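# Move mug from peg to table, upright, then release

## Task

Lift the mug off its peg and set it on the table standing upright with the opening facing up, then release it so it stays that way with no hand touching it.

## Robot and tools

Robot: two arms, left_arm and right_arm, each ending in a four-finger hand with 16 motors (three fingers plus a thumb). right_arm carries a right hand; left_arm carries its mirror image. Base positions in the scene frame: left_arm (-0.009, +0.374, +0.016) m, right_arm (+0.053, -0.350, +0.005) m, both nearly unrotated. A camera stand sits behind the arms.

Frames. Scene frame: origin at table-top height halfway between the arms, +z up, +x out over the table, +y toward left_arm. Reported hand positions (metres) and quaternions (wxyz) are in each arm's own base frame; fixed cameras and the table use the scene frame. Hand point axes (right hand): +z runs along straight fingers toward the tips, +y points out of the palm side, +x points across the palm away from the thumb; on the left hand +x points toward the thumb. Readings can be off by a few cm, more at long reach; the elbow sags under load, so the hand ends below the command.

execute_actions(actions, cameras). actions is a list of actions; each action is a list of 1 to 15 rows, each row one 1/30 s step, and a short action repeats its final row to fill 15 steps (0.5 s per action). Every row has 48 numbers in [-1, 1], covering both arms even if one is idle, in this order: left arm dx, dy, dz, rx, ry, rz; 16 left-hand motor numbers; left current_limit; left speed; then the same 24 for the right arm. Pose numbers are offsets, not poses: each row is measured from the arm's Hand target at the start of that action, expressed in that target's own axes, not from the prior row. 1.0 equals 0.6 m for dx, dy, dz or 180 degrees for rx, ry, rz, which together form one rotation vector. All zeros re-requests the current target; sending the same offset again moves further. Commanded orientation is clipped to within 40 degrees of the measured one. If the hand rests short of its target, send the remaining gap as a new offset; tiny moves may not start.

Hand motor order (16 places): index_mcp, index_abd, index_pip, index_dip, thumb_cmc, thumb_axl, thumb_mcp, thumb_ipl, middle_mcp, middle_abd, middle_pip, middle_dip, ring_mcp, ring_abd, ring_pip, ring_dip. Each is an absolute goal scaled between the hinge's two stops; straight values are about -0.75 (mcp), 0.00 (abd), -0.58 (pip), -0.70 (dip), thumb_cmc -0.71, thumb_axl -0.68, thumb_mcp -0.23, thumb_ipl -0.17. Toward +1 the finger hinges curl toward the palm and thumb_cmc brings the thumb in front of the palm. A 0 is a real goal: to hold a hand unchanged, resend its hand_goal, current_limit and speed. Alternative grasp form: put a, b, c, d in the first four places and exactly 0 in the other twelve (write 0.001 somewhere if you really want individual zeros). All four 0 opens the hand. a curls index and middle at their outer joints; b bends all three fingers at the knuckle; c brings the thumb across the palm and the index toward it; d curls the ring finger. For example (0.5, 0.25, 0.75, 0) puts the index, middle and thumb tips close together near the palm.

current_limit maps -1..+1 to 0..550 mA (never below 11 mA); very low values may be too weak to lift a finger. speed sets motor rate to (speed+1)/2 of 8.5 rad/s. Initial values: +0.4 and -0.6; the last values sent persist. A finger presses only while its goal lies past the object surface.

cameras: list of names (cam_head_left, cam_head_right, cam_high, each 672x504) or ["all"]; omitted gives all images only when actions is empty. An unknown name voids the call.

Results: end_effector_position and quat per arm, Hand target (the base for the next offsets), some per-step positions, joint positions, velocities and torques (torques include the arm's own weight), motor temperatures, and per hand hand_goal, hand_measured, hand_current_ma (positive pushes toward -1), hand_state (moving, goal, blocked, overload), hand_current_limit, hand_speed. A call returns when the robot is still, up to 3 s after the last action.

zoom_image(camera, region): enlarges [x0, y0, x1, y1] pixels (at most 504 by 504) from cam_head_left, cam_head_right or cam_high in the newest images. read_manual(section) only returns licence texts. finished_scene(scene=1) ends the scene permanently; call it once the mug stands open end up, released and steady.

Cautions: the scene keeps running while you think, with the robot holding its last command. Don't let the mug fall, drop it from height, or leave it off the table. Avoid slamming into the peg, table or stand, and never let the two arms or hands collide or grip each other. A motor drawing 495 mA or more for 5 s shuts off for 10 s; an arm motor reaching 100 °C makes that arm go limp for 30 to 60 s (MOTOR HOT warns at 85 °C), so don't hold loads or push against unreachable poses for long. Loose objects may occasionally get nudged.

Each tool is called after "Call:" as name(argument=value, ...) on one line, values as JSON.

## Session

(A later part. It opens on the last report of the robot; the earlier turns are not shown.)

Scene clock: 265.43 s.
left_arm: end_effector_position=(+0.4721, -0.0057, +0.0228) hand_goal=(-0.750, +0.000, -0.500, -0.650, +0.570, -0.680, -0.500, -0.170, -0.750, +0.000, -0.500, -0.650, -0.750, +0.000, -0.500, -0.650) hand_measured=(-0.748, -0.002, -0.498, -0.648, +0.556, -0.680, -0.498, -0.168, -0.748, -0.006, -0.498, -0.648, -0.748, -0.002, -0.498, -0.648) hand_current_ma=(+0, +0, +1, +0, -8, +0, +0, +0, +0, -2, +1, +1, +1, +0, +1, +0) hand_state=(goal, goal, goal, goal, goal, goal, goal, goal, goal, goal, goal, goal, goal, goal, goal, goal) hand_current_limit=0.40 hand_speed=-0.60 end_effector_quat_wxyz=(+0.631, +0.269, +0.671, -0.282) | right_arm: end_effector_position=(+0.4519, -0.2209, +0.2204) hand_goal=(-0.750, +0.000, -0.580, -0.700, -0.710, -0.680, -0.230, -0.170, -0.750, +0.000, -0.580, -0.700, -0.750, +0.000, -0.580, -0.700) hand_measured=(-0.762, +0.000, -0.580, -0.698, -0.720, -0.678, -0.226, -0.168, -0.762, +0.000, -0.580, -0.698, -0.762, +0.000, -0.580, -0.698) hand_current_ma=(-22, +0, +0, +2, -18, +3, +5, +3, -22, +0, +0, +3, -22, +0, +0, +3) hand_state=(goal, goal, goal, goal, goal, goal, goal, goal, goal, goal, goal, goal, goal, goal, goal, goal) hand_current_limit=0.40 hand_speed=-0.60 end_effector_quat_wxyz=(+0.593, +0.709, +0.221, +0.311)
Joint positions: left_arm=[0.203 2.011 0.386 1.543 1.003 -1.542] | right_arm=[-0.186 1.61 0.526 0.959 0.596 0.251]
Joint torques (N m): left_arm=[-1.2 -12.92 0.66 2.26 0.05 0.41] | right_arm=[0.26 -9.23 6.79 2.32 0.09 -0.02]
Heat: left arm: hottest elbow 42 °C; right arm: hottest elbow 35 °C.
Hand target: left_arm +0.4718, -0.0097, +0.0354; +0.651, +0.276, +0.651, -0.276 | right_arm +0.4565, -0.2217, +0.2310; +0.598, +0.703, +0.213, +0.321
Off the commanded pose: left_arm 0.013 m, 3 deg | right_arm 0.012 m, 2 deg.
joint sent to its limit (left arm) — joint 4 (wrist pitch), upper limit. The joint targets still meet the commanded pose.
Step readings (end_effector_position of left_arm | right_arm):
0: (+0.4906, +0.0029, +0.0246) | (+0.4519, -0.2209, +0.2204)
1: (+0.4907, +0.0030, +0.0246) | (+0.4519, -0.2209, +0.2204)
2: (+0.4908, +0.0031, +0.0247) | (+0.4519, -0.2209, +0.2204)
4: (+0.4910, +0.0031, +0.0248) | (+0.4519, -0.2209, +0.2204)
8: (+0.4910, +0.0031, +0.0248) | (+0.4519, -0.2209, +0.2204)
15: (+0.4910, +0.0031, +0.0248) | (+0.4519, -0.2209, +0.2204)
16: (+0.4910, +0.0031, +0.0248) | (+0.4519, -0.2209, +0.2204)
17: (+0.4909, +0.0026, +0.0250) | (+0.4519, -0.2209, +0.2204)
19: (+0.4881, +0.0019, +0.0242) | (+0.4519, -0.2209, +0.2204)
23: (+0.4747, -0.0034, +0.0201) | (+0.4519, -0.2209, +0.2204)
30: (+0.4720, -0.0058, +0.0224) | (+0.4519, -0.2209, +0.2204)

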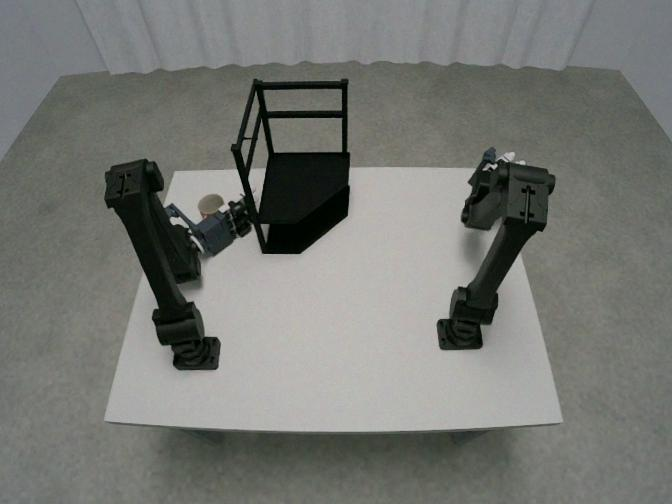

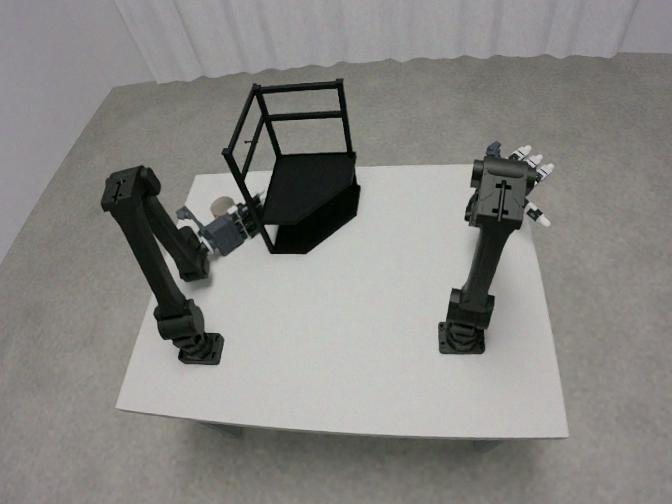

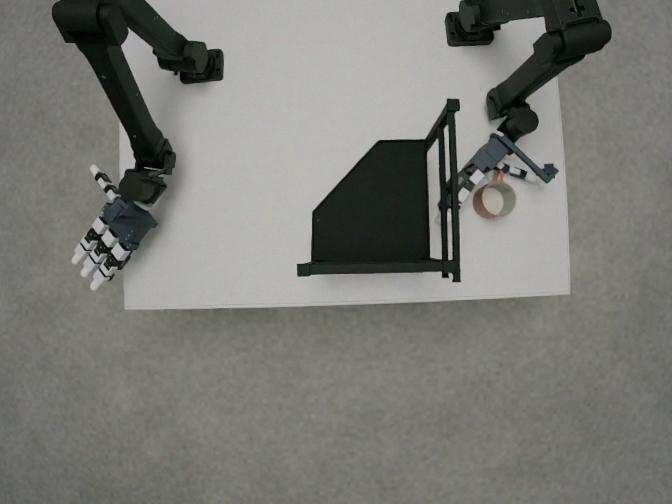

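Call:
execute_actions(actions=[[[-0.017,-0.055,-0.059,0,0,0,-0.75,0.001,-0.5,-0.65,0.57,-0.68,-0.5,-0.17,-0.75,0,-0.5,-0.65,-0.75,0,-0.5,-0.65,0.4,-0.6,0,0,0,0,0,0,0,0,0,0,0,0,0,0,0,0,0,0,0,0,0,0,0.4,-0.6]],[[-0.05,-0.0707,-0.0707,0,0,0,-0.75,0.001,-0.5,-0.65,0.57,-0.68,-0.5,-0.17,-0.75,0,-0.5,-0.65,-0.75,0,-0.5,-0.65,0.4,-0.6,0,0,0,0,0,0,0,0,0,0,0,0,0,0,0,0,0,0,0,0,0,0,0.4,-0.6]]], cameras=["cam_head_left","cam_high","cam_head_right"])

Call:
zoom_image(camera="cam_high", region=[430, 90, 590, 250])

Call:
zoom_image(camera="cam_head_left", region=[160, 150, 270, 260])

Scene clock: 267.50 s.
left_arm: end_effector_position=(+0.3653, -0.0090, +0.0684) hand_goal=(-0.750, +0.000, -0.500, -0.650, +0.570, -0.680, -0.500, -0.170, -0.750, +0.000, -0.500, -0.650, -0.750, +0.000, -0.500, -0.650) hand_measured=(-0.750, -0.002, -0.498, -0.648, +0.556, -0.680, -0.498, -0.168, -0.750, -0.006, -0.498, -0.648, -0.748, -0.002, -0.498, -0.648) hand_current_ma=(+0, +0, +0, +0, -8, +0, +0, +0, +0, -2, +0, +1, +0, +0, +0, +0) hand_state=(goal, goal, goal, goal, goal, goal, goal, goal, goal, goal, goal, goal, goal, goal, goal, goal) hand_current_limit=0.40 hand_speed=-0.60 end_effector_quat_wxyz=(+0.629, +0.280, +0.668, -0.282) | right_arm: end_effector_position=(+0.4519, -0.2209, +0.2204) hand_goal=(-0.750, +0.000, -0.580, -0.700, -0.710, -0.680, -0.230, -0.170, -0.750, +0.000, -0.580, -0.700, -0.750, +0.000, -0.580, -0.700) hand_measured=(-0.762, +0.000, -0.580, -0.698, -0.720, -0.678, -0.226, -0.168, -0.762, +0.000, -0.580, -0.698, -0.762, +0.000, -0.580, -0.698) hand_current_ma=(-22, +0, +0, +2, -18, +3, +5, +3, -22, +0, +0, +3, -22, +0, +0, +3) hand_state=(goal, goal, goal, goal, goal, goal, goal, goal, goal, goal, goal, goal, goal, goal, goal, goal) hand_current_limit=0.40 hand_speed=-0.60 end_effector_quat_wxyz=(+0.593, +0.709, +0.221, +0.311)
Joint positions: left_arm=[0.31 1.75 0.089 1.545 1.126 -1.49] | right_arm=[-0.186 1.61 0.526 0.959 0.596 0.251]
Joint torques (N m): left_arm=[0.73 -8.06 0.27 2.09 0.31 0.21] | right_arm=[0.15 -9.17 6.74 2.25 0.08 -0.03]
Heat: left arm: hottest elbow 41 °C; right arm: hottest elbow 35 °C.
Hand target: left_arm +0.3635, -0.0062, +0.0755; +0.651, +0.276, +0.651, -0.276 | right_arm +0.4565, -0.2217, +0.2310; +0.598, +0.703, +0.213, +0.321
Off the commanded pose: left_arm 0.008 m, 3 deg | right_arm 0.012 m, 2 deg.
joint sent to its limit (left arm) — joint 4 (wrist pitch), upper limit. The joint targets still meet the commanded pose.
Step readings (end_effector_position of left_arm | right_arm):
0: (+0.4721, -0.0057, +0.0228) | (+0.4519, -0.2209, +0.2204)
1: (+0.4716, -0.0058, +0.0226) | (+0.4519, -0.2209, +0.2204)
2: (+0.4684, -0.0068, +0.0224) | (+0.4519, -0.2209, +0.2204)
4: (+0.4569, -0.0102, +0.0239) | (+0.4519, -0.2209, +0.2204)
8: (+0.4295, -0.0149, +0.0288) | (+0.4519, -0.2209, +0.2204)
15: (+0.4249, -0.0114, +0.0345) | (+0.4519, -0.2209, +0.2204)
16: (+0.4243, -0.0113, +0.0346) | (+0.4519, -0.2209, +0.2204)
17: (+0.4209, -0.0113, +0.0353) | (+0.4519, -0.2209, +0.2204)
19: (+0.4079, -0.0112, +0.0407) | (+0.4519, -0.2209, +0.2204)
23: (+0.3747, -0.0142, +0.0556) | (+0.4519, -0.2209, +0.2204)
30: (+0.3662, -0.0098, +0.0677) | (+0.4519, -0.2209, +0.2204)

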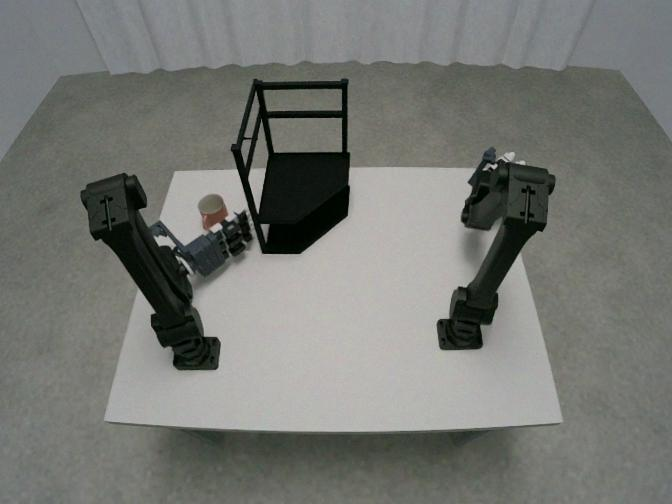

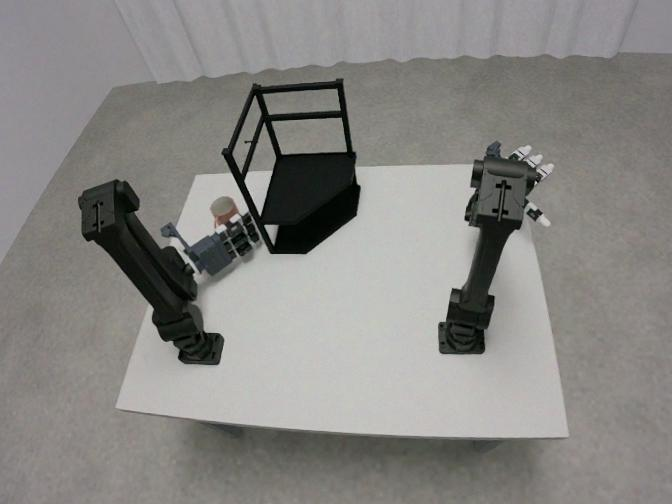

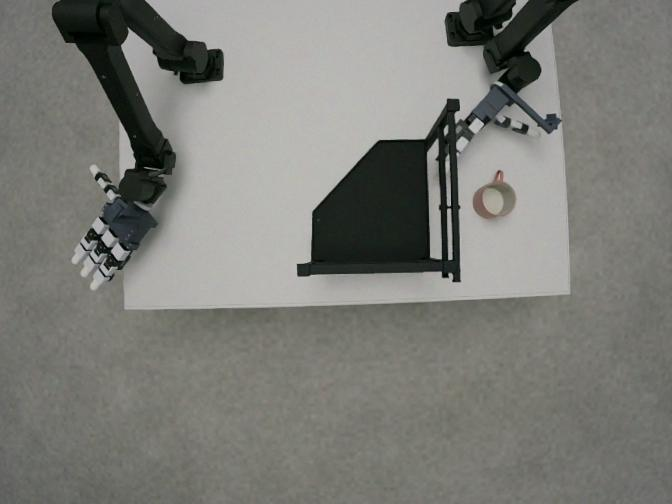

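Scaled by 3.150 from the camera's 672x504 image, which has a finer 960x720 frame.

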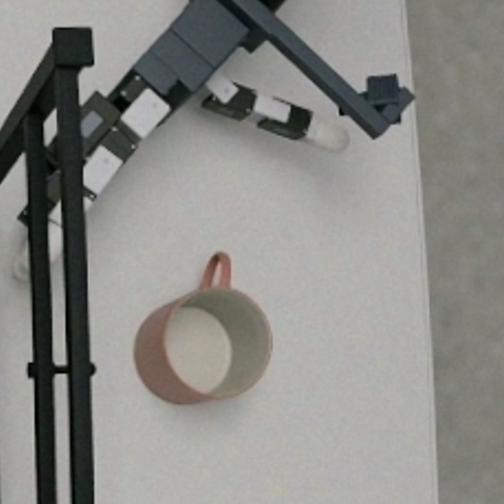

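Scaled by 4.582 from the camera's 672x504 image, which has a finer 960x720 frame.

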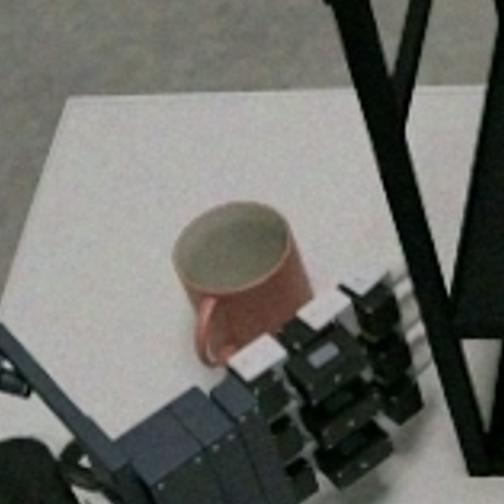

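Call:
finished_scene()

The scene is finished: the task was done.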